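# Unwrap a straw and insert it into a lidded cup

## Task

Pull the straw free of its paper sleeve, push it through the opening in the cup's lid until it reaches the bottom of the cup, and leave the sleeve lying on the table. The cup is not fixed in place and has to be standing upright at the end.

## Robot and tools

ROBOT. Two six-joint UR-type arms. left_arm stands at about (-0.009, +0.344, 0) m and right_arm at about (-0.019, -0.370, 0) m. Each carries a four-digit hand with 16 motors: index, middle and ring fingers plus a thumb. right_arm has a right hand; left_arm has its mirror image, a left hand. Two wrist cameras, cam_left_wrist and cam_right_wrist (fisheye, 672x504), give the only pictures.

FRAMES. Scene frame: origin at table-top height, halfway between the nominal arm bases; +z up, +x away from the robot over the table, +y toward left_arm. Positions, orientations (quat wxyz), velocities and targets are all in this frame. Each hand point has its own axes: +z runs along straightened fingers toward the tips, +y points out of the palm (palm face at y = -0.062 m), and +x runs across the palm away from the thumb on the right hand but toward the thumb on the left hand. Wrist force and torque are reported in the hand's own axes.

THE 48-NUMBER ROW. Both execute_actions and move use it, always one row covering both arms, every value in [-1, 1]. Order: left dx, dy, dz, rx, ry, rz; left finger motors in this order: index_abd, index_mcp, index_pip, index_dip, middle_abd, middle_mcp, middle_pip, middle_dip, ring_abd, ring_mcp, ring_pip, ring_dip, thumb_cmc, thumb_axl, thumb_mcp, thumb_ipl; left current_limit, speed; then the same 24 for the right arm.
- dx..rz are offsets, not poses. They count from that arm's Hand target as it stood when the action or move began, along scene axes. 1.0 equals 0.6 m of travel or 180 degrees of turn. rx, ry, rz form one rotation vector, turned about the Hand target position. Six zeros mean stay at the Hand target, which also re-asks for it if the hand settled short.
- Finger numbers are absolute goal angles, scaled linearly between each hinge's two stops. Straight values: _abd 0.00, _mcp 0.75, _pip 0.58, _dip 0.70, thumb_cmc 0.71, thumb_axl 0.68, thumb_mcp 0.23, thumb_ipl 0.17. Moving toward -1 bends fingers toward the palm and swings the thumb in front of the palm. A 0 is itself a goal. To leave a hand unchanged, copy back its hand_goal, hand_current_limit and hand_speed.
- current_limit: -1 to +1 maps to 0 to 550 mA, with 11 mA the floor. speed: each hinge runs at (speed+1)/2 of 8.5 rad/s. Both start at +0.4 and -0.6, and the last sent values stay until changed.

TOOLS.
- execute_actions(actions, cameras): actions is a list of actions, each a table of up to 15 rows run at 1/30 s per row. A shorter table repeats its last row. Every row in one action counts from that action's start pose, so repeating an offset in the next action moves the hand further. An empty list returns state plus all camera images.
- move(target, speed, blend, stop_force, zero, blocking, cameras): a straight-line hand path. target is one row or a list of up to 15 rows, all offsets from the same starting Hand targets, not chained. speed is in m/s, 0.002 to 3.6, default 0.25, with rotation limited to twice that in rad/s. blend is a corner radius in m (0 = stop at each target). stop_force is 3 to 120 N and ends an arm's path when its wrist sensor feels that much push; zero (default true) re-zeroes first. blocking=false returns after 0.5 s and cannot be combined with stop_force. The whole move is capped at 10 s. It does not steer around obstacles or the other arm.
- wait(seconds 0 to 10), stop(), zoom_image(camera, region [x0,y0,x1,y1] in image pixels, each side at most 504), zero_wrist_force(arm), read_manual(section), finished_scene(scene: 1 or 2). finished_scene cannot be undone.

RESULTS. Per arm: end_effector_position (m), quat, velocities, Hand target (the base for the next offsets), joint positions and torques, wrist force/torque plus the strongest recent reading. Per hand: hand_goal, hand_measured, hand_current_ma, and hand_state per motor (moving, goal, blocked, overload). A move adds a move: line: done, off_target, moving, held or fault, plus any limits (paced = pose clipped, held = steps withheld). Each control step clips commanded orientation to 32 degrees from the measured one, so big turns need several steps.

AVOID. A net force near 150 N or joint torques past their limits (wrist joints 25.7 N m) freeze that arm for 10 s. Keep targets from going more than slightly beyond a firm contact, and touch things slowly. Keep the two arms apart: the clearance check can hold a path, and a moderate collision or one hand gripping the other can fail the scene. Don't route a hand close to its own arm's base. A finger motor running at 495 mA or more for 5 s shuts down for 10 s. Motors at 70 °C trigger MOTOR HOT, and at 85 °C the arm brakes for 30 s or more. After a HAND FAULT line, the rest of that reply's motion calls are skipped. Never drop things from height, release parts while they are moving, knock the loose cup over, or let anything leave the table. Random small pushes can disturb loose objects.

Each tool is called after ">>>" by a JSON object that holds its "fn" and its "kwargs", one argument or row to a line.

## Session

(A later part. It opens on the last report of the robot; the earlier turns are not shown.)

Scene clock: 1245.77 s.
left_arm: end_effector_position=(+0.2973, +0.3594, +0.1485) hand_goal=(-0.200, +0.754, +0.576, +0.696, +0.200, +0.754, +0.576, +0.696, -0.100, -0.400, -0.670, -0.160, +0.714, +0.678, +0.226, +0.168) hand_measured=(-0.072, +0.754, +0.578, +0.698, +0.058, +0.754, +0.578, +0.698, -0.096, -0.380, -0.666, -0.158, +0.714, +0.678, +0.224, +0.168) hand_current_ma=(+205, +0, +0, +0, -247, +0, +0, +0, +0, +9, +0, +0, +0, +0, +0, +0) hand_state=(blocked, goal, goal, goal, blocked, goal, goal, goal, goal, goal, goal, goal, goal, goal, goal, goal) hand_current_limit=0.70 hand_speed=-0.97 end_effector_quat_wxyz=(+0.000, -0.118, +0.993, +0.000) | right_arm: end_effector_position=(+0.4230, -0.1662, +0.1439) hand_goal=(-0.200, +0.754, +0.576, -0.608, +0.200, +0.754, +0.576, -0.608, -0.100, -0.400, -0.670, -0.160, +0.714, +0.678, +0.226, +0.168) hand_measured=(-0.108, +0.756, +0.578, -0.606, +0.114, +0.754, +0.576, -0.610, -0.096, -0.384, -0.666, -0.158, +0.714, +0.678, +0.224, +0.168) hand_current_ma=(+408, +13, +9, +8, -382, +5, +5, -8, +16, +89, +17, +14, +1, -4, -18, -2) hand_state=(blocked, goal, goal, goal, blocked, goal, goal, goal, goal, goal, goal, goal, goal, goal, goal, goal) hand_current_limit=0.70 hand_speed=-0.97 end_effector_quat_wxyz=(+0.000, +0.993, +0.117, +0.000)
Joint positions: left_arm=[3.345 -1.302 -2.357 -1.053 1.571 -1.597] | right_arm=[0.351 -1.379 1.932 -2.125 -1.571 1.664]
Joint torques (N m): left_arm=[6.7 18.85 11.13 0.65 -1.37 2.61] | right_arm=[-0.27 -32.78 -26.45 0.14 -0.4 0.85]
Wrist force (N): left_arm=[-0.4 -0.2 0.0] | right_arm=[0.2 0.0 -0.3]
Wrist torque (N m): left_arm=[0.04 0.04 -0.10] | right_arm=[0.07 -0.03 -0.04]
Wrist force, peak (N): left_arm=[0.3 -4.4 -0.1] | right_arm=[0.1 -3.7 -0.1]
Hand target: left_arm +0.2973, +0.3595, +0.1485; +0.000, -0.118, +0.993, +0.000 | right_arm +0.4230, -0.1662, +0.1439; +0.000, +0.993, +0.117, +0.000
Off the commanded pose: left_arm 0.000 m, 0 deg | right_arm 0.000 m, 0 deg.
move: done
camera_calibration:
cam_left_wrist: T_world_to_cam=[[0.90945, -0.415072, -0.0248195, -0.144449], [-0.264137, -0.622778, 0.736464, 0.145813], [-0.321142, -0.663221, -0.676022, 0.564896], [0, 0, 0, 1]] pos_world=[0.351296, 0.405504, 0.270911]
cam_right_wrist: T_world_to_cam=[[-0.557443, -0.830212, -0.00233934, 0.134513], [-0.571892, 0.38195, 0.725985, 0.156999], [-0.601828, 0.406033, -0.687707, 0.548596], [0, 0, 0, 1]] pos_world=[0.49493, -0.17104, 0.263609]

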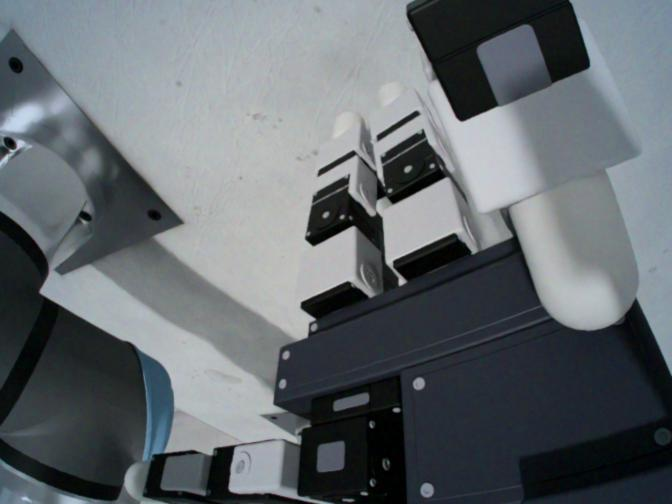

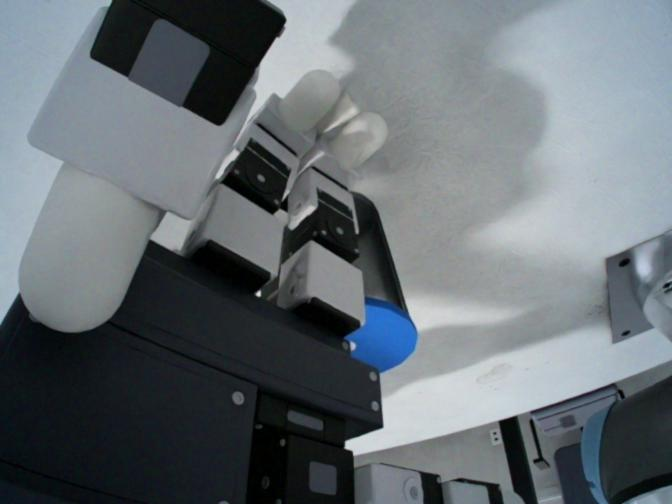

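>>> {"fn": "move", "kwargs": {
  "target": [0,0,0,0,0,0, -0.2,0.754,0.576,0.696,0.2,0.754,0.576,0.696,-0.1,-0.40,-0.67,-0.16,0.714,0.678,0.226,0.168,0.7,-0.97, 0,0,-0.0898,0,0,0, -0.2,0.754,0.576,-0.609,0.2,0.754,0.576,-0.609,-0.1,-0.40,-0.67,-0.16,0.714,0.678,0.226,0.168,0.5,-0.97],
  "speed": 0.05,
  "cameras": []
}}

>>> {"fn": "move", "kwargs": {
  "target": [0,0,0,0,0,0, -0.2,0.754,0.576,0.696,0.2,0.754,0.576,0.696,-0.1,-0.40,-0.67,-0.16,0.714,0.678,0.226,0.168,0.7,-0.97, 0,0,-0.012,0,0,0, -0.2,0.754,0.576,-0.609,0.2,0.754,0.576,-0.609,-0.1,-0.40,-0.67,-0.16,0.714,0.678,0.226,0.168,0.5,-0.97],
  "speed": 0.005,
  "stop_force": 3,
  "cameras": ["all"]
}}

>>> {"fn": "zoom_image", "kwargs": {
  "camera": "cam_right_wrist",
  "region": [240, 20, 440, 220]
}}

Scene clock: 1267.30 s.
left_arm: end_effector_position=(+0.2973, +0.3595, +0.1485) hand_goal=(-0.200, +0.754, +0.576, +0.696, +0.200, +0.754, +0.576, +0.696, -0.100, -0.400, -0.670, -0.160, +0.714, +0.678, +0.226, +0.168) hand_measured=(-0.072, +0.754, +0.578, +0.698, +0.058, +0.754, +0.578, +0.698, -0.096, -0.380, -0.666, -0.158, +0.714, +0.678, +0.224, +0.168) hand_current_ma=(+205, +0, +0, +0, -247, +0, +0, +0, +0, +9, +0, +0, +0, +0, +0, +0) hand_state=(blocked, goal, goal, goal, blocked, goal, goal, goal, goal, goal, goal, goal, goal, goal, goal, goal) hand_current_limit=0.70 hand_speed=-0.97 end_effector_quat_wxyz=(+0.000, -0.118, +0.993, +0.000) | right_arm: end_effector_position=(+0.4230, -0.1662, +0.0901) hand_goal=(-0.200, +0.754, +0.576, -0.608, +0.200, +0.754, +0.576, -0.608, -0.100, -0.400, -0.670, -0.160, +0.714, +0.678, +0.226, +0.168) hand_measured=(-0.108, +0.756, +0.578, -0.606, +0.114, +0.754, +0.576, -0.610, -0.096, -0.384, -0.666, -0.158, +0.714, +0.678, +0.224, +0.168) hand_current_ma=(+408, +13, +9, +8, -382, +5, +5, -8, +16, +88, +17, +14, +1, -4, -18, -2) hand_state=(blocked, goal, goal, goal, blocked, goal, goal, goal, goal, goal, goal, goal, goal, goal, goal, goal) hand_current_limit=0.50 hand_speed=-0.97 end_effector_quat_wxyz=(+0.000, +0.993, +0.117, +0.000) end_effector_velocity=(+0.001, +0.000, -0.001) end_effector_angular_velocity=(+0.000, -0.003, -0.001)
Joint positions: left_arm=[3.345 -1.302 -2.357 -1.053 1.571 -1.597] | right_arm=[0.351 -1.298 1.996 -2.269 -1.571 1.664]
Joint velocities: left_arm=[within noise] | right_arm=[-0.001 0.002 0 -0.005 -0.001 0]
Joint torques (N m): left_arm=[8.55 19.34 11.35 0.74 -1.22 2.16] | right_arm=[-7.62 -21.59 -9.65 -5.8 -1 -0.37]
Wrist force (N): left_arm=[-0.1 -0.1 0.2] | right_arm=[0.1 0.1 -0.3]
Wrist torque (N m): left_arm=[0.03 0.00 -0.07] | right_arm=[0.08 0.00 -0.06]
Wrist force, peak (N): left_arm=[-0.5 -0.3 -0.2] | right_arm=[0.1 0.4 -0.8]
Hand target: left_arm +0.2973, +0.3595, +0.1485; +0.000, -0.118, +0.993, +0.000 | right_arm +0.4230, -0.1662, +0.0900; +0.000, +0.993, +0.117, +0.000
Off the commanded pose: left_arm 0.000 m, 0 deg | right_arm 0.000 m, 0 deg.
move: done
No camera images: "cameras" was empty.

Scene clock: 1269.80 s.
left_arm: end_effector_position=(+0.2973, +0.3595, +0.1485) hand_goal=(-0.200, +0.754, +0.576, +0.696, +0.200, +0.754, +0.576, +0.696, -0.100, -0.400, -0.670, -0.160, +0.714, +0.678, +0.226, +0.168) hand_measured=(-0.072, +0.754, +0.578, +0.698, +0.058, +0.754, +0.578, +0.698, -0.096, -0.380, -0.666, -0.158, +0.714, +0.678, +0.224, +0.168) hand_current_ma=(+205, +0, +0, +0, -247, +0, +0, +0, +0, +9, +0, +0, +0, +0, +0, +0) hand_state=(blocked, goal, goal, goal, blocked, goal, goal, goal, goal, goal, goal, goal, goal, goal, goal, goal) hand_current_limit=0.70 hand_speed=-0.97 end_effector_quat_wxyz=(+0.000, -0.118, +0.993, +0.000) | right_arm: end_effector_position=(+0.4230, -0.1662, +0.0837) hand_goal=(-0.200, +0.754, +0.576, -0.608, +0.200, +0.754, +0.576, -0.608, -0.100, -0.400, -0.670, -0.160, +0.714, +0.678, +0.226, +0.168) hand_measured=(-0.108, +0.756, +0.578, -0.608, +0.114, +0.754, +0.576, -0.610, -0.096, -0.384, -0.666, -0.158, +0.714, +0.678, +0.224, +0.168) hand_current_ma=(+408, +13, +8, -3, -382, +5, +3, -9, +16, +88, +17, +14, +1, -4, -18, -2) hand_state=(blocked, goal, goal, goal, blocked, goal, goal, goal, goal, goal, goal, goal, goal, goal, goal, goal) hand_current_limit=0.50 hand_speed=-0.97 end_effector_quat_wxyz=(+0.000, +0.993, +0.117, +0.000)
Joint positions: left_arm=[3.345 -1.302 -2.357 -1.053 1.571 -1.597] | right_arm=[0.351 -1.288 2.003 -2.286 -1.571 1.664]
Joint torques (N m): left_arm=[8.57 19.62 11.37 0.75 -1.06 2.21] | right_arm=[-9.22 -33.86 -24.93 0.33 -0.76 -0.61]
Wrist force (N): left_arm=[-0.2 -0.1 0.1] | right_arm=[-0.6 -0.4 -3.5]
Wrist torque (N m): left_arm=[0.04 0.02 -0.08] | right_arm=[0.34 0.06 -0.12]
Wrist force, peak (N): left_arm=[-0.1 -0.5 -0.1] | right_arm=[-2.0 -0.7 -8.4]
Hand target: left_arm +0.2973, +0.3595, +0.1485; +0.000, -0.118, +0.993, +0.000 | right_arm +0.4230, -0.1662, +0.0837; +0.000, +0.993, +0.117, +0.000 (not the last commanded pose)
Off the commanded pose: left_arm 0.000 m, 0 deg | right_arm 0.001 m, 0 deg.
move: contact (right_arm)
camera_calibration:
cam_left_wrist: T_world_to_cam=[[0.909426, -0.415128, -0.0247521, -0.144304], [-0.264219, -0.62274, 0.736466, 0.145862], [-0.321142, -0.663222, -0.676021, 0.564931], [0, 0, 0, 1]] pos_world=[0.351196, 0.405604, 0.270911]
cam_right_wrist: T_world_to_cam=[[-0.557394, -0.830245, -0.00228137, 0.134331], [-0.571914, 0.381967, 0.725958, 0.20065], [-0.601852, 0.40595, -0.687735, 0.507268], [0, 0, 0, 1]] pos_world=[0.49493, -0.171039, 0.203509]

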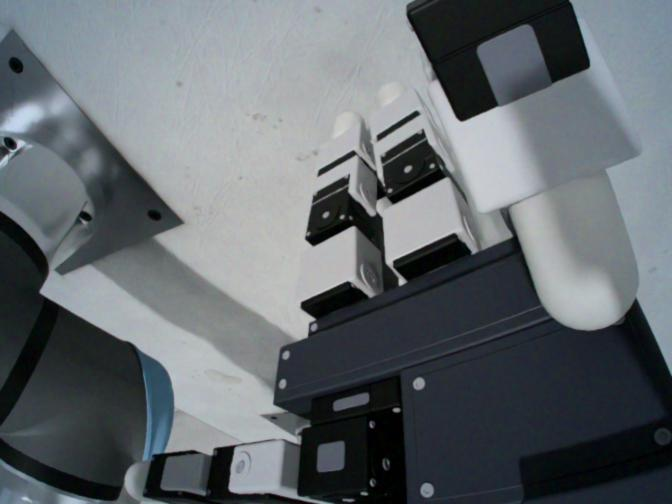

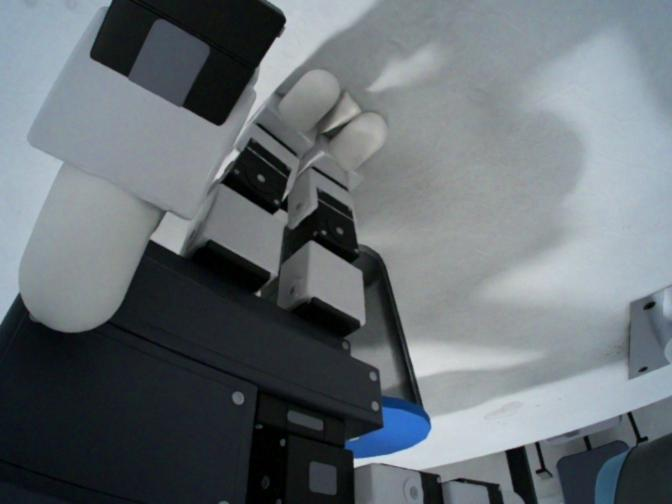

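Scaled by 2.520 from the camera's 672x504 image, which has a finer 960x720 frame.

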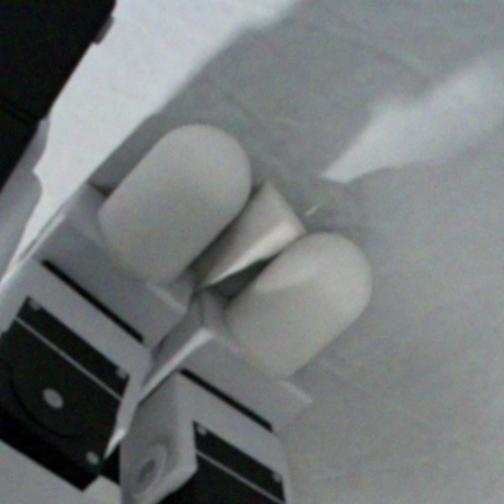

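>>> {"fn": "move", "kwargs": {
  "target": [
    [0,0,0,0,0,0, -0.2,0.754,0.576,0.696,0.2,0.754,0.576,0.696,-0.1,-0.40,-0.67,-0.16,0.714,0.678,0.226,0.168,0.7,-0.97, 0,0,0.0025,0,0,0, -0.2,0.754,0.576,-0.609,0.2,0.754,0.576,-0.609,-0.1,-0.40,-0.67,-0.16,0.714,0.678,0.226,0.168,0.5,-0.97],
    [0,0,0,0,0,0, -0.2,0.754,0.576,0.696,0.2,0.754,0.576,0.696,-0.1,-0.40,-0.67,-0.16,0.714,0.678,0.226,0.168,0.7,-0.97, 0,0,0.0025,0,0,0, -0.05,0.754,0.576,-0.609,0.05,0.754,0.576,-0.609,-0.1,-0.40,-0.67,-0.16,0.714,0.678,0.226,0.168,0.5,-0.97],
    [0,0,0,0,0,0, -0.2,0.754,0.576,0.696,0.2,0.754,0.576,0.696,-0.1,-0.40,-0.67,-0.16,0.714,0.678,0.226,0.168,0.7,-0.97, 0,0,0.0083,0,0,0, 0.09,0.754,0.576,-0.609,-0.09,0.754,0.576,-0.609,-0.1,-0.40,-0.67,-0.16,0.714,0.678,0.226,0.168,0.5,-0.97],
    [0,0,0,0,0,0, -0.2,0.754,0.576,0.696,0.2,0.754,0.576,0.696,-0.1,-0.40,-0.67,-0.16,0.714,0.678,0.226,0.168,0.7,-0.97, 0,0,0.0333,0,0,0, 0.09,0.754,0.576,-0.609,-0.09,0.754,0.576,-0.609,-0.1,-0.40,-0.67,-0.16,0.714,0.678,0.226,0.168,0.5,-0.97]
  ],
  "speed": [0.01,0.01,0.01,0.03],
  "cameras": ["cam_right_wrist"]
}}

>>> {"fn": "zoom_image", "kwargs": {
  "camera": "cam_right_wrist",
  "region": [200, 0, 440, 240]
}}

Scene clock: 1294.97 s.
left_arm: end_effector_position=(+0.2973, +0.3595, +0.1485) hand_goal=(-0.200, +0.754, +0.576, +0.696, +0.200, +0.754, +0.576, +0.696, -0.100, -0.400, -0.670, -0.160, +0.714, +0.678, +0.226, +0.168) hand_measured=(-0.072, +0.754, +0.578, +0.698, +0.058, +0.754, +0.578, +0.698, -0.096, -0.380, -0.666, -0.158, +0.714, +0.678, +0.224, +0.168) hand_current_ma=(+205, +0, +0, +0, -247, +0, +0, +0, +0, +9, +0, +0, +0, +0, +0, +0) hand_state=(blocked, goal, goal, goal, blocked, goal, goal, goal, goal, goal, goal, goal, goal, goal, goal, goal) hand_current_limit=0.70 hand_speed=-0.97 end_effector_quat_wxyz=(+0.000, -0.118, +0.993, +0.000) | right_arm: end_effector_position=(+0.4230, -0.1662, +0.1036) hand_goal=(+0.090, +0.754, +0.576, -0.608, -0.090, +0.754, +0.576, -0.608, -0.100, -0.400, -0.670, -0.160, +0.714, +0.678, +0.226, +0.168) hand_measured=(+0.086, +0.756, +0.578, -0.608, -0.086, +0.754, +0.576, -0.610, -0.096, -0.384, -0.666, -0.158, +0.714, +0.678, +0.224, +0.168) hand_current_ma=(-18, +9, +8, -3, +18, +4, +3, -9, +16, +88, +17, +14, +1, -4, -18, -2) hand_state=(goal, goal, goal, goal, goal, goal, goal, goal, goal, goal, goal, goal, goal, goal, goal, goal) hand_current_limit=0.50 hand_speed=-0.97 end_effector_quat_wxyz=(+0.000, +0.993, +0.117, +0.000)
Joint positions: left_arm=[3.345 -1.302 -2.357 -1.053 1.571 -1.597] | right_arm=[0.351 -1.32 1.982 -2.233 -1.571 1.664]
Joint torques (N m): left_arm=[7.99 18.93 11.02 0.78 -0.88 2.16] | right_arm=[-7.31 -35.68 -25.91 0.52 -0.58 -0.3]
Wrist force (N): left_arm=[-0.1 0.2 0.1] | right_arm=[-0.1 0.4 -0.3]
Wrist torque (N m): left_arm=[0.08 0.00 -0.08] | right_arm=[0.13 0.02 -0.06]
Wrist force, peak (N): left_arm=[-0.5 -0.3 -0.2] | right_arm=[-0.9 -0.3 -3.5]
Hand target: left_arm +0.2973, +0.3595, +0.1485; +0.000, -0.118, +0.993, +0.000 | right_arm +0.4230, -0.1662, +0.1037; +0.000, +0.993, +0.117, +0.000
Off the commanded pose: left_arm 0.000 m, 0 deg | right_arm 0.000 m, 0 deg.
move: done
camera_calibration:
cam_right_wrist: T_world_to_cam=[[-0.557443, -0.830212, -0.00233934, 0.134419], [-0.571892, 0.38195, 0.725985, 0.186183], [-0.601828, 0.406033, -0.687707, 0.52095], [0, 0, 0, 1]] pos_world=[0.49493, -0.17104, 0.223409]
Images, in order (width x height): cam_right_wrist 672x504.

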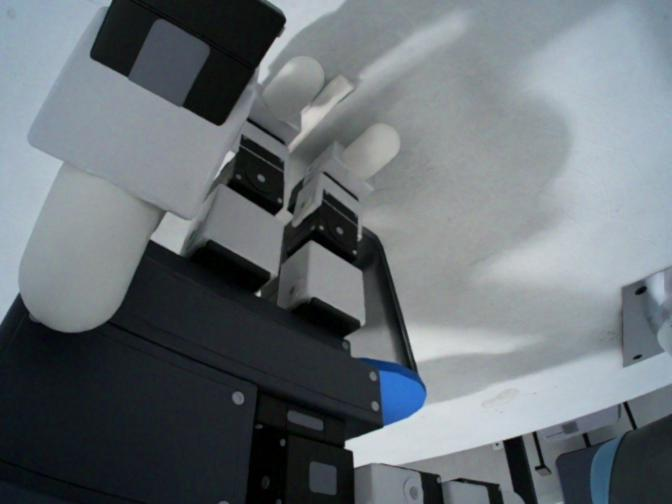

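Scaled by 2.100 from the camera's 672x504 image, which has a finer 960x720 frame.

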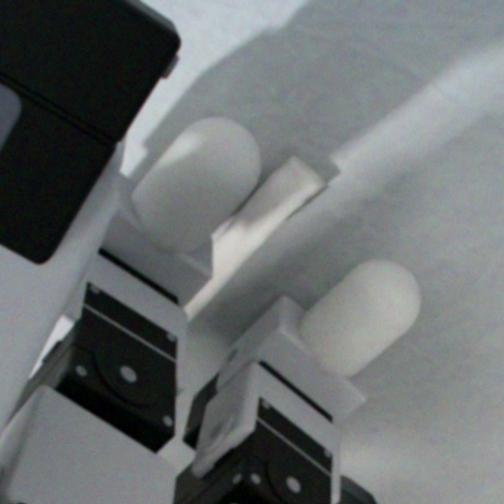

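>>> {"fn": "move", "kwargs": {
  "target": [0,0,0,0,0,0, -0.2,0.754,0.576,0.696,0.2,0.754,0.576,0.696,-0.1,-0.40,-0.67,-0.16,0.714,0.678,0.226,0.168,0.7,-0.97, 0,0,0.25,0,0,0, 0.09,0.754,0.576,-0.609,-0.09,0.754,0.576,-0.609,-0.1,-0.40,-0.67,-0.16,0.714,0.678,0.226,0.168,0.5,-0.97],
  "speed": 0.06,
  "cameras": ["cam_right_wrist"]
}}

>>> {"fn": "zoom_image", "kwargs": {
  "camera": "cam_right_wrist",
  "region": [240, 40, 500, 300]
}}

Scene clock: 1477.80 s.
left_arm: end_effector_position=(+0.2973, +0.3595, +0.1485) hand_goal=(-0.200, +0.754, +0.576, +0.696, +0.200, +0.754, +0.576, +0.696, -0.100, -0.400, -0.670, -0.160, +0.714, +0.678, +0.226, +0.168) hand_measured=(-0.072, +0.754, +0.578, +0.698, +0.058, +0.754, +0.578, +0.698, -0.096, -0.380, -0.666, -0.158, +0.714, +0.678, +0.224, +0.168) hand_current_ma=(+205, +0, +0, +0, -247, +0, +0, +0, +0, +9, +0, +0, +0, +0, +0, +0) hand_state=(blocked, goal, goal, goal, blocked, goal, goal, goal, goal, goal, goal, goal, goal, goal, goal, goal) hand_current_limit=0.70 hand_speed=-0.97 end_effector_quat_wxyz=(+0.000, -0.118, +0.993, +0.000) | right_arm: end_effector_position=(+0.4230, -0.1662, +0.2536) hand_goal=(+0.090, +0.754, +0.576, -0.608, -0.090, +0.754, +0.576, -0.608, -0.100, -0.400, -0.670, -0.160, +0.714, +0.678, +0.226, +0.168) hand_measured=(+0.086, +0.756, +0.578, -0.608, -0.086, +0.754, +0.576, -0.610, -0.096, -0.384, -0.666, -0.158, +0.714, +0.678, +0.224, +0.168) hand_current_ma=(-18, +9, +8, -3, +18, +4, +3, -9, +16, +88, +17, +14, +1, -4, -18, -2) hand_state=(goal, goal, goal, goal, goal, goal, goal, goal, goal, goal, goal, goal, goal, goal, goal, goal) hand_current_limit=0.50 hand_speed=-0.97 end_effector_quat_wxyz=(+0.000, +0.993, +0.117, +0.000)
Joint positions: left_arm=[3.345 -1.302 -2.357 -1.053 1.571 -1.597] | right_arm=[0.351 -1.485 1.75 -1.836 -1.571 1.664]
Joint torques (N m): left_arm=[7.81 18.93 10.93 0.67 -0.99 2.15] | right_arm=[1.46 -29.33 -29.13 0.33 0.74 0.79]
Wrist force (N): left_arm=[-0.1 0.0 -0.2] | right_arm=[-0.1 0.2 -0.4]
Wrist torque (N m): left_arm=[0.09 0.00 -0.08] | right_arm=[0.12 0.03 -0.07]
Wrist force, peak (N): left_arm=[-0.3 -0.3 0.4] | right_arm=[0.0 0.5 -0.6]
Hand target: left_arm +0.2973, +0.3595, +0.1485; +0.000, -0.118, +0.993, +0.000 | right_arm +0.4230, -0.1662, +0.2537; +0.000, +0.993, +0.117, +0.000
Off the commanded pose: left_arm 0.000 m, 0 deg | right_arm 0.000 m, 0 deg.
move: done
camera_calibration:
cam_right_wrist: T_world_to_cam=[[-0.557362, -0.830267, -0.00232199, 0.134713], [-0.571946, 0.38192, 0.725958, 0.0773171], [-0.601852, 0.405949, -0.687735, 0.624114], [0, 0, 0, 1]] pos_world=[0.494929, -0.171039, 0.373409]
Images, in order (width x height): cam_right_wrist 672x504.

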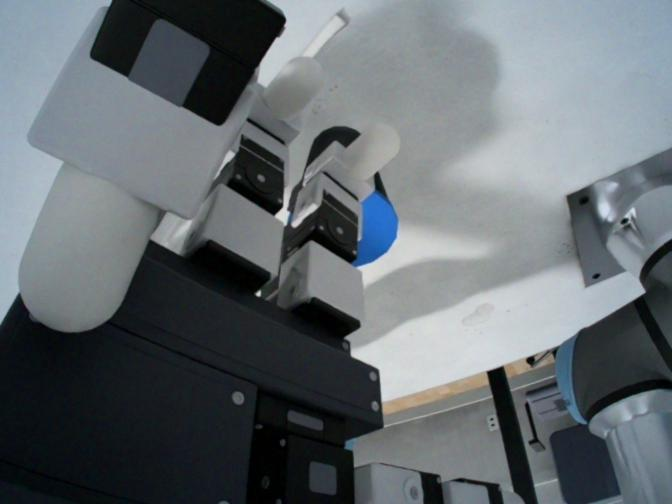

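Scaled by 1.938 from the camera's 672x504 image, which has a finer 960x720 frame.

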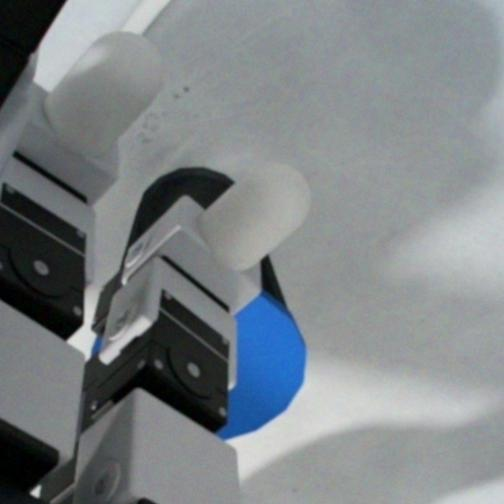

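>>> {"fn": "move", "kwargs": {
  "target": [
    [0,0,0,0,0,0, -0.2,0.754,0.576,0.696,0.2,0.754,0.576,0.696,-0.1,-0.40,-0.67,-0.16,0.714,0.678,0.226,0.168,0.7,-0.97, 0.08,-0.07,0.0772,0,0,-0.4633, 0.09,0.754,0.576,-0.609,-0.09,0.754,0.576,-0.609,-0.1,-0.40,-0.67,-0.16,0.714,0.678,0.226,0.168,0.5,-0.97],
    [0,0,0,0,0,0, -0.2,0.754,0.576,0.696,0.2,0.754,0.576,0.696,-0.1,-0.40,-0.67,-0.16,0.714,0.678,0.226,0.168,0.7,-0.97, 0.105,-0.033,0.0772,0.2552,0.4737,-0.3579, 0.09,0.754,0.576,-0.609,-0.09,0.754,0.576,-0.609,-0.1,-0.40,-0.67,-0.16,0.714,0.678,0.226,0.168,0.5,-0.97]
  ],
  "speed": 0.3,
  "cameras": ["all"]
}}

Scene clock: 1489.80 s.
left_arm: end_effector_position=(+0.2973, +0.3595, +0.1485) hand_goal=(-0.200, +0.754, +0.576, +0.696, +0.200, +0.754, +0.576, +0.696, -0.100, -0.400, -0.670, -0.160, +0.714, +0.678, +0.226, +0.168) hand_measured=(-0.072, +0.754, +0.578, +0.698, +0.058, +0.754, +0.578, +0.698, -0.096, -0.380, -0.666, -0.158, +0.714, +0.678, +0.224, +0.168) hand_current_ma=(+205, +0, +0, +0, -247, +0, +0, +0, +0, +9, +0, +0, +0, +0, +0, +0) hand_state=(blocked, goal, goal, goal, blocked, goal, goal, goal, goal, goal, goal, goal, goal, goal, goal, goal) hand_current_limit=0.70 hand_speed=-0.97 end_effector_quat_wxyz=(+0.000, -0.118, +0.993, +0.000) | right_arm: end_effector_position=(+0.4860, -0.1860, +0.3000) hand_goal=(+0.090, +0.754, +0.576, -0.608, -0.090, +0.754, +0.576, -0.608, -0.100, -0.400, -0.670, -0.160, +0.714, +0.678, +0.226, +0.168) hand_measured=(+0.086, +0.756, +0.578, -0.608, -0.092, +0.754, +0.576, -0.610, -0.098, -0.398, -0.668, -0.158, +0.714, +0.678, +0.224, +0.168) hand_current_ma=(-17, +8, +8, -3, -5, +4, +3, -9, +6, +13, +15, +14, +1, -4, -16, -2) hand_state=(goal, goal, goal, goal, goal, goal, goal, goal, goal, goal, goal, goal, goal, goal, goal, goal) hand_current_limit=0.50 hand_speed=-0.97 end_effector_quat_wxyz=(-0.406, +0.579, -0.406, -0.579)
Joint positions: left_arm=[3.345 -1.302 -2.357 -1.053 1.571 -1.597] | right_arm=[-0.183 -0.872 1.158 -0.286 -0.555 1.57]
Joint torques (N m): left_arm=[6.54 18.35 11.62 0.73 -0.94 2.09] | right_arm=[7.28 -35.48 -25.8 3.84 -1.51 -1.6]
Wrist force (N): left_arm=[-0.6 -0.1 0.3] | right_arm=[-1.8 2.0 0.5]
Wrist torque (N m): left_arm=[0.02 0.07 -0.11] | right_arm=[0.18 0.23 -0.20]
Wrist force, peak (N): left_arm=[-0.6 -0.1 0.3] | right_arm=[-1.7 2.3 0.4]
Hand target: left_arm +0.2973, +0.3595, +0.1485; +0.000, -0.118, +0.993, +0.000 | right_arm +0.4860, -0.1860, +0.3000; -0.406, +0.579, -0.406, -0.579
Off the commanded pose: left_arm 0.000 m, 0 deg | right_arm 0.000 m, 0 deg.
move: done
camera_calibration:
cam_left_wrist: T_world_to_cam=[[0.909426, -0.415128, -0.0247521, -0.144304], [-0.264219, -0.62274, 0.736466, 0.145862], [-0.321142, -0.663222, -0.676021, 0.564931], [0, 0, 0, 1]] pos_world=[0.351196, 0.405604, 0.270911]
cam_right_wrist: T_world_to_cam=[[-0.638179, -0.229525, 0.734878, 0.0832929], [0.72177, -0.510528, 0.467342, -0.629911], [0.267909, 0.828661, 0.491473, 0.00406144], [0, 0, 0, 1]] pos_world=[0.506719, -0.305835, 0.231178]

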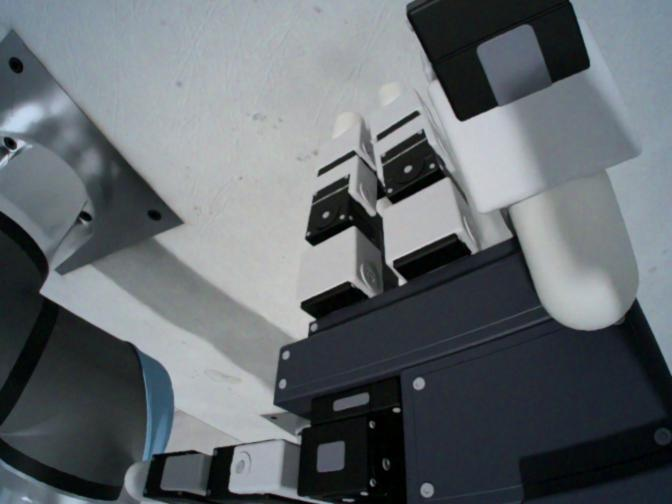

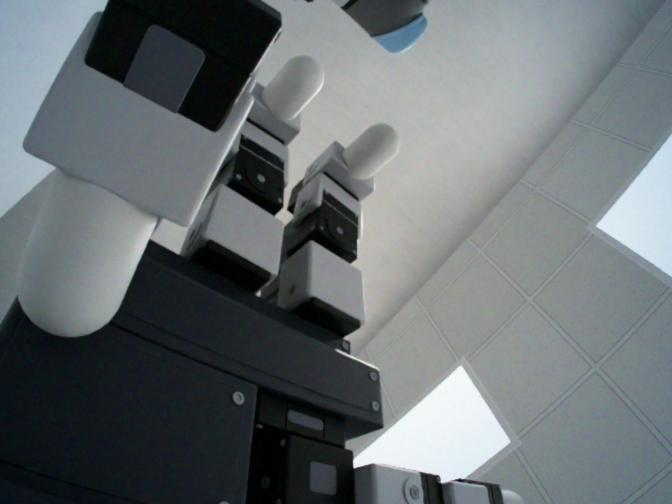

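>>> {"fn": "move", "kwargs": {
  "target": [
    [0,0,0.3967,0,0,0, -0.2,0.754,0.576,0.696,0.2,0.754,0.576,0.696,-0.1,-0.40,-0.67,-0.16,0.714,0.678,0.226,0.168,0.7,-0.97, 0,0,0,0,0,0, 0.09,0.754,0.576,-0.609,-0.09,0.754,0.576,-0.609,-0.1,-0.40,-0.67,-0.16,0.714,0.678,0.226,0.168,0.5,-0.97],
    [0,0,0.3967,0,0,0.5366, -0.2,0.754,0.576,0.696,0.2,0.754,0.576,0.696,-0.1,-0.40,-0.67,-0.16,0.714,0.678,0.226,0.168,0.7,-0.97, 0,0,0,0,0,0, 0.09,0.754,0.576,-0.609,-0.09,0.754,0.576,-0.609,-0.1,-0.40,-0.67,-0.16,0.714,0.678,0.226,0.168,0.5,-0.97]
  ],
  "speed": [0.15,0.25],
  "blend": [0.03,0],
  "cameras": ["all"]
}}

Scene clock: 1525.30 s.
left_arm: end_effector_position=(+0.2973, +0.3595, +0.3865) hand_goal=(-0.200, +0.754, +0.576, +0.696, +0.200, +0.754, +0.576, +0.696, -0.100, -0.400, -0.670, -0.160, +0.714, +0.678, +0.226, +0.168) hand_measured=(-0.072, +0.754, +0.578, +0.698, +0.058, +0.754, +0.578, +0.698, -0.096, -0.380, -0.666, -0.158, +0.714, +0.678, +0.224, +0.168) hand_current_ma=(+205, +0, +0, +0, -247, +0, +0, +0, +0, +9, +0, +0, +0, +0, +0, +0) hand_state=(blocked, goal, goal, goal, blocked, goal, goal, goal, goal, goal, goal, goal, goal, goal, goal, goal) hand_current_limit=0.70 hand_speed=-0.97 end_effector_quat_wxyz=(+0.000, +0.820, -0.573, +0.000) | right_arm: end_effector_position=(+0.4860, -0.1860, +0.3000) hand_goal=(+0.090, +0.754, +0.576, -0.608, -0.090, +0.754, +0.576, -0.608, -0.100, -0.400, -0.670, -0.160, +0.714, +0.678, +0.226, +0.168) hand_measured=(+0.086, +0.756, +0.578, -0.608, -0.092, +0.754, +0.576, -0.610, -0.098, -0.398, -0.668, -0.158, +0.714, +0.678, +0.224, +0.168) hand_current_ma=(-17, +8, +8, -3, -5, +4, +3, -9, +6, +13, +15, +14, +1, -4, -16, -2) hand_state=(goal, goal, goal, goal, goal, goal, goal, goal, goal, goal, goal, goal, goal, goal, goal, goal) hand_current_limit=0.50 hand_speed=-0.97 end_effector_quat_wxyz=(-0.406, +0.579, -0.406, -0.579)
Joint positions: left_arm=[3.662 -1.263 -1.754 -1.695 1.571 -2.965] | right_arm=[-0.183 -0.872 1.158 -0.286 -0.555 1.57]
Joint torques (N m): left_arm=[8.85 19.75 13.85 0.79 1.47 -2.35] | right_arm=[7.52 -37.18 -25.61 4.01 -1.29 -1.52]
Wrist force (N): left_arm=[-0.3 0.0 0.0] | right_arm=[-1.9 2.0 0.7]
Wrist torque (N m): left_arm=[0.05 0.02 0.02] | right_arm=[0.16 0.24 -0.21]
Wrist force, peak (N): left_arm=[-0.1 0.0 0.8] | right_arm=[-1.9 2.3 0.6]
Hand target: left_arm +0.2973, +0.3595, +0.3865; +0.000, +0.820, -0.573, +0.000 | right_arm +0.4860, -0.1860, +0.3000; -0.406, +0.579, -0.406, -0.579
Off the commanded pose: left_arm 0.000 m, 0 deg | right_arm 0.000 m, 0 deg.
move: done
camera_calibration:
cam_left_wrist: T_world_to_cam=[[0.308432, 0.950924, -0.024773, -0.450929], [0.648854, -0.191269, 0.736481, -0.455997], [0.695599, -0.243228, -0.676004, 0.272703], [0, 0, 0, 1]] pos_world=[0.245264, 0.40791, 0.509011]
cam_right_wrist: T_world_to_cam=[[-0.638102, -0.229814, 0.734854, 0.0832455], [0.721873, -0.510545, 0.467165, -0.62988], [0.267815, 0.828571, 0.491677, 0.00408246], [0, 0, 0, 1]] pos_world=[0.506719, -0.305833, 0.231077]

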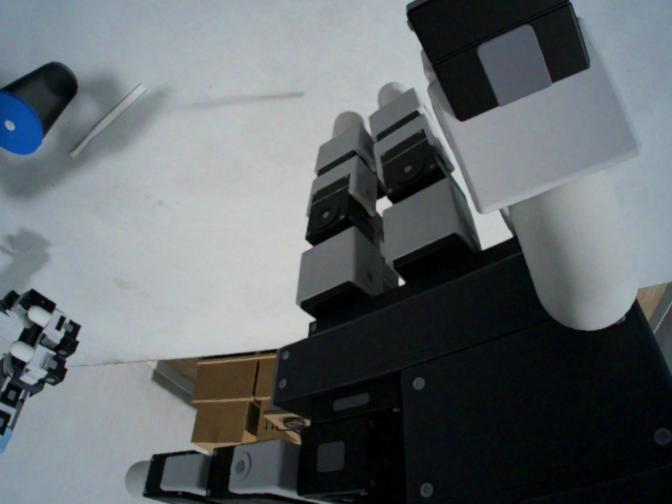

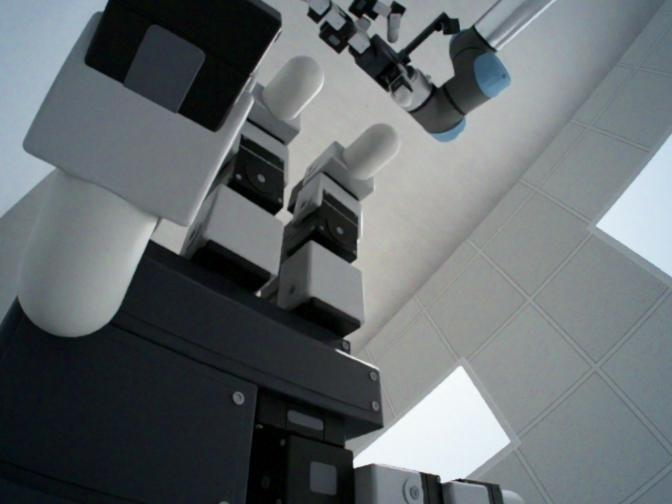

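>>> {"fn": "execute_actions", "kwargs": {
  "actions": [],
  "cameras": ["all"]
}}

Scene clock: 1549.10 s.
left_arm: end_effector_position=(+0.2973, +0.3595, +0.3865) hand_goal=(-0.200, +0.754, +0.576, +0.696, +0.200, +0.754, +0.576, +0.696, -0.100, -0.400, -0.670, -0.160, +0.714, +0.678, +0.226, +0.168) hand_measured=(-0.072, +0.754, +0.578, +0.698, +0.058, +0.754, +0.578, +0.698, -0.096, -0.380, -0.666, -0.158, +0.714, +0.678, +0.224, +0.168) hand_current_ma=(+205, +0, +0, +0, -247, +0, +0, +0, +0, +9, +0, +0, +0, +0, +0, +0) hand_state=(blocked, goal, goal, goal, blocked, goal, goal, goal, goal, goal, goal, goal, goal, goal, goal, goal) hand_current_limit=0.70 hand_speed=-0.97 end_effector_quat_wxyz=(+0.000, +0.820, -0.573, +0.000) | right_arm: end_effector_position=(+0.4860, -0.1860, +0.3000) hand_goal=(+0.090, +0.754, +0.576, -0.608, -0.090, +0.754, +0.576, -0.608, -0.100, -0.400, -0.670, -0.160, +0.714, +0.678, +0.226, +0.168) hand_measured=(+0.086, +0.756, +0.578, -0.608, -0.092, +0.754, +0.576, -0.610, -0.098, -0.398, -0.668, -0.158, +0.714, +0.678, +0.224, +0.168) hand_current_ma=(-17, +8, +8, -3, -5, +4, +3, -9, +6, +13, +15, +14, +1, -4, -16, -2) hand_state=(goal, goal, goal, goal, goal, goal, goal, goal, goal, goal, goal, goal, goal, goal, goal, goal) hand_current_limit=0.50 hand_speed=-0.97 end_effector_quat_wxyz=(-0.406, +0.579, -0.406, -0.579)
Joint positions: left_arm=[3.662 -1.263 -1.754 -1.695 1.571 -2.966] | right_arm=[-0.183 -0.872 1.158 -0.286 -0.555 1.57]
Joint velocities: within noise
Joint torques (N m): left_arm=[8.32 19.61 13.93 0.68 1.28 -2.54] | right_arm=[7.81 -36.64 -25.96 3.88 -1.34 -1.65]
Motor temperatures (°C): left_arm=[35 31 32 40 36 39] | right_arm=[30 35 32 41 35 35]
Wrist force (N): left_arm=[0.0 0.0 -0.2] | right_arm=[-1.9 2.0 0.5]
Wrist torque (N m): left_arm=[0.08 -0.01 0.04] | right_arm=[0.18 0.25 -0.22]
Wrist force, peak (N): left_arm=[0.0 0.5 0.1] | right_arm=[-2.0 2.3 0.4]
Hand target: left_arm +0.2973, +0.3595, +0.3865; +0.000, +0.820, -0.573, +0.000 | right_arm +0.4860, -0.1860, +0.3000; -0.406, +0.579, -0.406, -0.579
Off the commanded pose: left_arm 0.000 m, 0 deg | right_arm 0.000 m, 0 deg.
camera_calibration:
cam_left_wrist: T_world_to_cam=[[0.308007, 0.951061, -0.0247953, -0.450773], [0.648948, -0.190965, 0.736477, -0.456161], [0.695699, -0.242931, -0.676008, 0.272534], [0, 0, 0, 1]] pos_world=[0.245265, 0.407808, 0.509011]
cam_right_wrist: T_world_to_cam=[[-0.638102, -0.229814, 0.734854, 0.0832455], [0.721873, -0.510545, 0.467165, -0.62988], [0.267815, 0.828571, 0.491677, 0.00408246], [0, 0, 0, 1]] pos_world=[0.506719, -0.305833, 0.231077]

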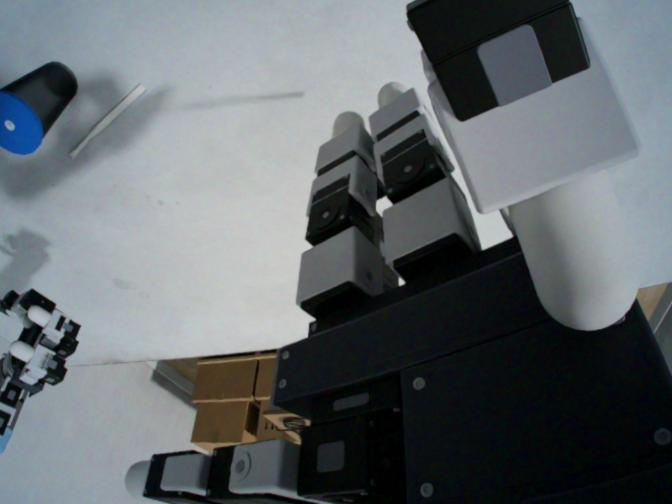

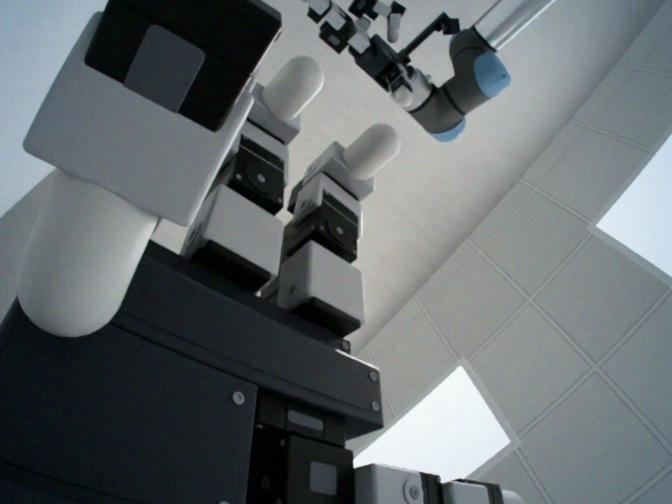

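>>> {"fn": "zoom_image", "kwargs": {
  "camera": "cam_right_wrist",
  "region": [260, 0, 420, 120]
}}

>>> {"fn": "zoom_image", "kwargs": {
  "camera": "cam_left_wrist",
  "region": [0, 50, 320, 250]
}}

Scaled by 3.150 from the camera's 672x504 image, which has a finer 960x720 frame.

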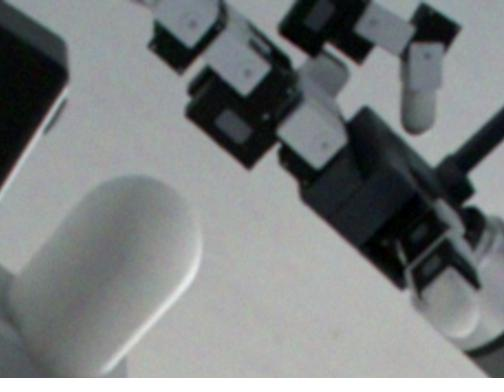

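Scaled by 1.575 from the camera's 672x504 image, which has a finer 960x720 frame.

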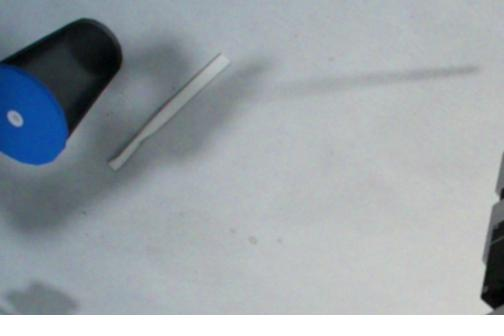

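>>> {"fn": "move", "kwargs": {
  "target": [-0.088,-0.7165,0,0,0,0,-0.2,0.754,0.576,0.696,0.2,0.754,0.576,0.696,-0.1,-0.4,-0.67,-0.16,0.714,0.678,0.226,0.168,0.7,-0.97,0,0,0,0,0,0,0.09,0.754,0.576,-0.609,-0.09,0.754,0.576,-0.609,-0.1,-0.4,-0.67,-0.16,0.714,0.678,0.226,0.168,0.5,-0.97],
  "speed": 0.15,
  "cameras": ["all"]
}}

Scene clock: 1570.07 s.
left_arm: end_effector_position=(+0.2445, -0.0702, +0.3865) hand_goal=(-0.200, +0.754, +0.576, +0.696, +0.200, +0.754, +0.576, +0.696, -0.100, -0.400, -0.670, -0.160, +0.714, +0.678, +0.226, +0.168) hand_measured=(-0.072, +0.752, +0.578, +0.698, +0.058, +0.754, +0.578, +0.698, -0.096, -0.380, -0.666, -0.158, +0.714, +0.678, +0.224, +0.168) hand_current_ma=(+205, +0, +0, +0, -247, +0, +0, +0, +0, +9, +0, +0, +0, +0, +0, +0) hand_state=(blocked, goal, goal, goal, blocked, goal, goal, goal, goal, goal, goal, goal, goal, goal, goal, goal) hand_current_limit=0.70 hand_speed=-0.97 end_effector_quat_wxyz=(+0.000, +0.820, -0.573, +0.000) | right_arm: end_effector_position=(+0.4860, -0.1860, +0.3000) hand_goal=(+0.090, +0.754, +0.576, -0.608, -0.090, +0.754, +0.576, -0.608, -0.100, -0.400, -0.670, -0.160, +0.714, +0.678, +0.226, +0.168) hand_measured=(+0.086, +0.756, +0.578, -0.608, -0.092, +0.754, +0.576, -0.610, -0.098, -0.398, -0.668, -0.158, +0.714, +0.678, +0.224, +0.168) hand_current_ma=(-17, +8, +8, -3, -5, +4, +3, -9, +6, +13, +15, +14, +1, -4, -16, -2) hand_state=(goal, goal, goal, goal, goal, goal, goal, goal, goal, goal, goal, goal, goal, goal, goal, goal) hand_current_limit=0.50 hand_speed=-0.97 end_effector_quat_wxyz=(-0.406, +0.579, -0.406, -0.579)
Joint positions: left_arm=[2.571 -1.521 -1.546 -1.645 1.571 -4.057] | right_arm=[-0.183 -0.872 1.158 -0.286 -0.555 1.57]
Joint torques (N m): left_arm=[-7.9 11.66 30.06 0.9 1.12 -2.59] | right_arm=[6.88 -37.06 -26.08 4.04 -1.25 -1.53]
Wrist force (N): left_arm=[0.0 0.2 0.0] | right_arm=[-2.0 1.9 0.4]
Wrist torque (N m): left_arm=[0.08 0.00 0.04] | right_arm=[0.17 0.26 -0.22]
Wrist force, peak (N): left_arm=[-1.0 -0.4 0.1] | right_arm=[-2.2 2.0 0.5]
Hand target: left_arm +0.2445, -0.0704, +0.3865; +0.000, +0.820, -0.573, +0.000 | right_arm +0.4860, -0.1860, +0.3000; -0.406, +0.579, -0.406, -0.579
Off the commanded pose: left_arm 0.000 m, 0 deg | right_arm 0.000 m, 0 deg.
move: done
camera_calibration:
cam_left_wrist: T_world_to_cam=[[0.308009, 0.95106, -0.0247977, -0.0258408], [0.648897, -0.190947, 0.736527, -0.503896], [0.695746, -0.242948, -0.675954, 0.204775], [0, 0, 0, 1]] pos_world=[0.192465, -0.0218915, 0.50891]
cam_right_wrist: T_world_to_cam=[[-0.638102, -0.229814, 0.734854, 0.0832455], [0.721873, -0.510545, 0.467165, -0.62988], [0.267815, 0.828571, 0.491677, 0.00408246], [0, 0, 0, 1]] pos_world=[0.506719, -0.305833, 0.231077]

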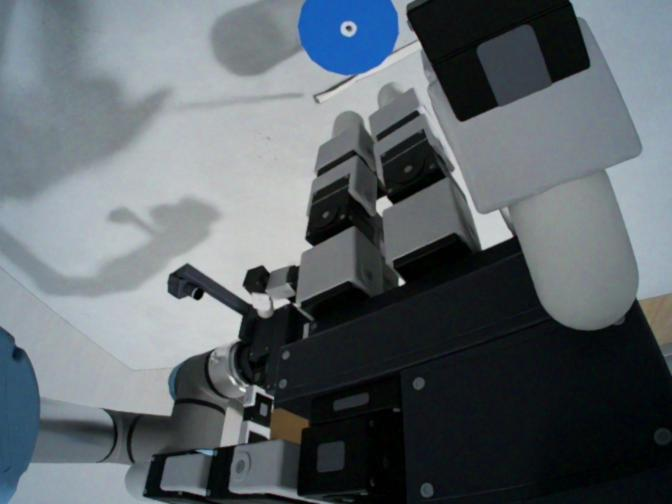

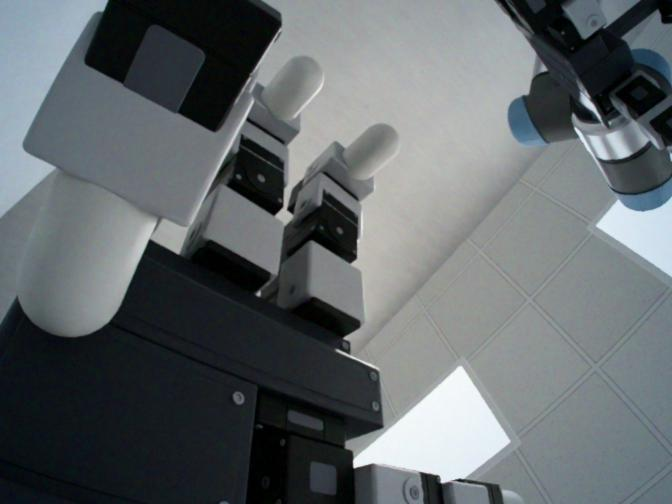

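>>> {"fn": "zoom_image", "kwargs": {
  "camera": "cam_right_wrist",
  "region": [240, 0, 440, 150]
}}

>>> {"fn": "zoom_image", "kwargs": {
  "camera": "cam_left_wrist",
  "region": [140, 0, 440, 200]
}}

Scaled by 2.520 from the camera's 672x504 image, which has a finer 960x720 frame.

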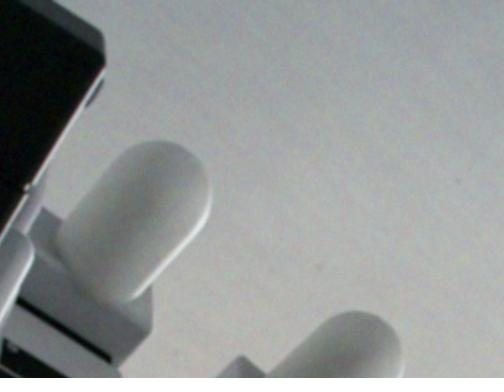

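Scaled by 1.680 from the camera's 672x504 image, which has a finer 960x720 frame.

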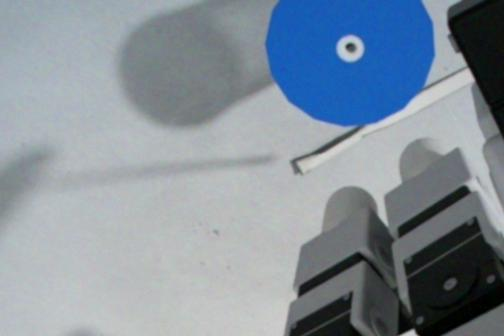

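>>> {"fn": "move", "kwargs": {
  "target": [0,0,0.1,0,0,0,-0.2,0.754,0.576,0.696,0.2,0.754,0.576,0.696,-0.1,-0.4,-0.67,-0.16,-0.57,0.678,0.226,0.168,0.7,-0.97,-0.0867,-0.1,0.0533,-0.1713,-0.4698,0.0003,0.09,0.754,0.576,-0.609,-0.09,0.754,0.576,-0.609,-0.1,-0.4,-0.67,-0.16,0.714,0.678,0.226,0.168,0.5,-0.97],
  "speed": 0.2,
  "cameras": ["all"]
}}

Scene clock: 1767.33 s.
left_arm: end_effector_position=(+0.2445, -0.0704, +0.4465) hand_goal=(-0.200, +0.754, +0.576, +0.696, +0.200, +0.754, +0.576, +0.696, -0.100, -0.400, -0.670, -0.160, -0.570, +0.678, +0.226, +0.168) hand_measured=(-0.072, +0.752, +0.578, +0.698, +0.058, +0.754, +0.578, +0.698, -0.096, -0.380, -0.666, -0.158, -0.216, +0.678, +0.224, +0.168) hand_current_ma=(+205, +0, +0, +0, -247, +0, +0, +0, +0, +9, +0, +0, +1, +0, +0, +0) hand_state=(blocked, goal, goal, goal, blocked, goal, goal, goal, goal, goal, goal, goal, moving, goal, goal, goal) hand_current_limit=0.70 hand_speed=-0.97 end_effector_quat_wxyz=(+0.000, +0.820, -0.573, +0.000) | right_arm: end_effector_position=(+0.4340, -0.2460, +0.3320) hand_goal=(+0.090, +0.754, +0.576, -0.608, -0.090, +0.754, +0.576, -0.608, -0.100, -0.400, -0.670, -0.160, +0.714, +0.678, +0.226, +0.168) hand_measured=(+0.086, +0.748, +0.578, -0.608, -0.092, +0.748, +0.576, -0.610, -0.098, -0.398, -0.668, -0.158, +0.710, +0.678, +0.224, +0.168) hand_current_ma=(-17, -28, +6, -3, -5, -30, +3, -9, +6, +14, +15, +14, -25, -4, -15, -2) hand_state=(goal, goal, goal, goal, goal, goal, goal, goal, goal, goal, goal, goal, goal, goal, goal, goal) hand_current_limit=0.50 hand_speed=-0.97 end_effector_quat_wxyz=(-0.416, +0.893, -0.157, +0.073)
Joint positions: left_arm=[2.57 -1.543 -1.371 -1.799 1.571 -4.057] | right_arm=[-0.284 -1.755 1.858 -1.723 -0.7 1.635]
Joint torques (N m): left_arm=[-0.01 12.4 29.96 0.58 1.08 -2.57] | right_arm=[-9.76 -20.63 -14.3 -5.55 0.1 1.79]
Wrist force (N): left_arm=[-0.1 0.0 0.0] | right_arm=[-1.0 -0.1 0.2]
Wrist torque (N m): left_arm=[0.11 0.02 0.04] | right_arm=[0.05 0.22 -0.04]
Wrist force, peak (N): left_arm=[0.2 0.4 0.1] | right_arm=[-2.0 2.2 0.7]
Hand target: left_arm +0.2445, -0.0704, +0.4465; +0.000, +0.820, -0.573, +0.000 | right_arm +0.4340, -0.2460, +0.3320; -0.416, +0.893, -0.157, +0.073
Off the commanded pose: left_arm 0.000 m, 0 deg | right_arm 0.000 m, 0 deg.
move: moving (left_arm; no rest 5 s after the path's end)
camera_calibration:
cam_left_wrist: T_world_to_cam=[[0.308007, 0.951061, -0.0247953, -0.0241613], [0.648948, -0.190965, 0.736477, -0.548182], [0.695699, -0.242931, -0.676008, 0.245392], [0, 0, 0, 1]] pos_world=[0.192465, -0.0220916, 0.569011]
cam_right_wrist: T_world_to_cam=[[-0.839144, -0.157336, -0.520656, 0.534642], [-0.518448, -0.0580752, 0.853135, -0.116547], [-0.164466, 0.985836, -0.0328373, 0.452405], [0, 0, 0, 1]] pos_world=[0.462624, -0.368647, 0.392651]

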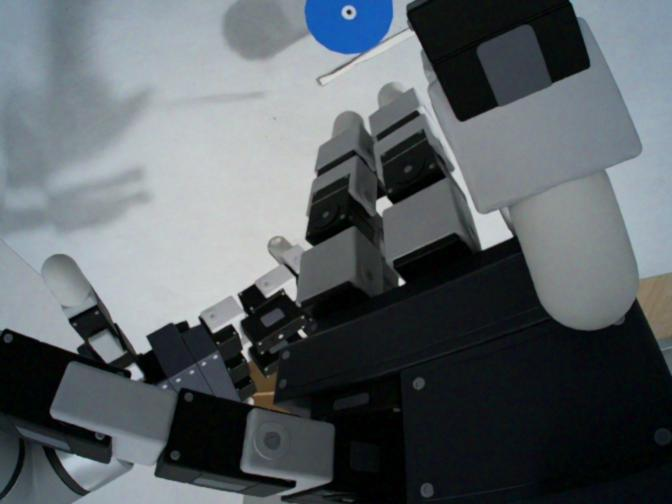

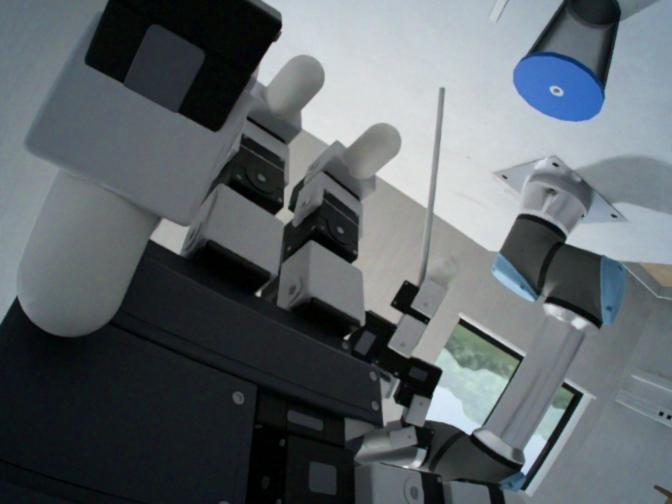

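>>> {"fn": "zoom_image", "kwargs": {
  "camera": "cam_right_wrist",
  "region": [360, 60, 520, 180]
}}

>>> {"fn": "zoom_image", "kwargs": {
  "camera": "cam_right_wrist",
  "region": [360, 180, 520, 300]
}}

>>> {"fn": "zoom_image", "kwargs": {
  "camera": "cam_right_wrist",
  "region": [500, 40, 620, 130]
}}

Scaled by 3.150 from the camera's 672x504 image, which has a finer 960x720 frame.

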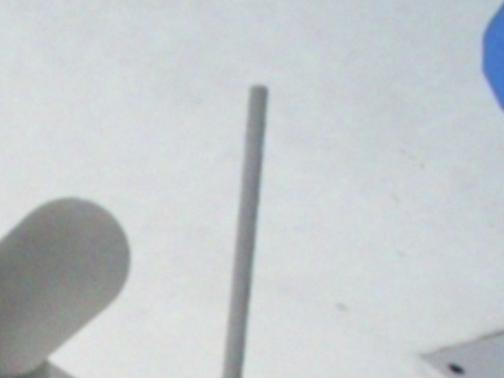

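Scaled by 3.150 from the camera's 672x504 image, which has a finer 960x720 frame.

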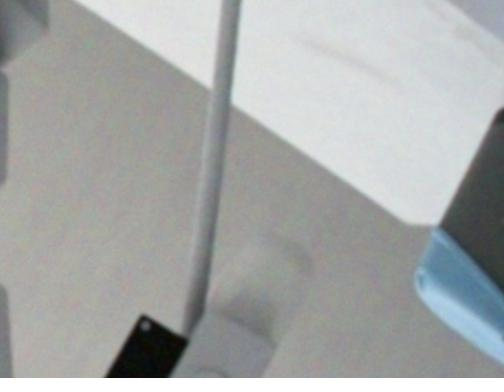

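Scaled by 4.200 from the camera's 672x504 image, which has a finer 960x720 frame.

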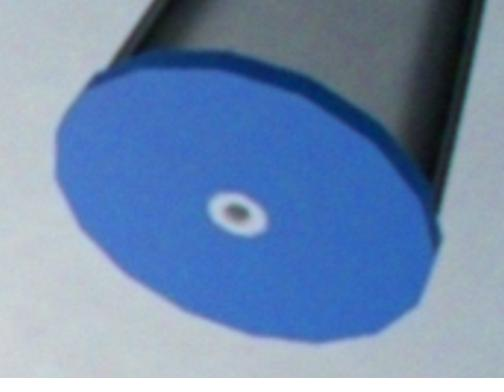

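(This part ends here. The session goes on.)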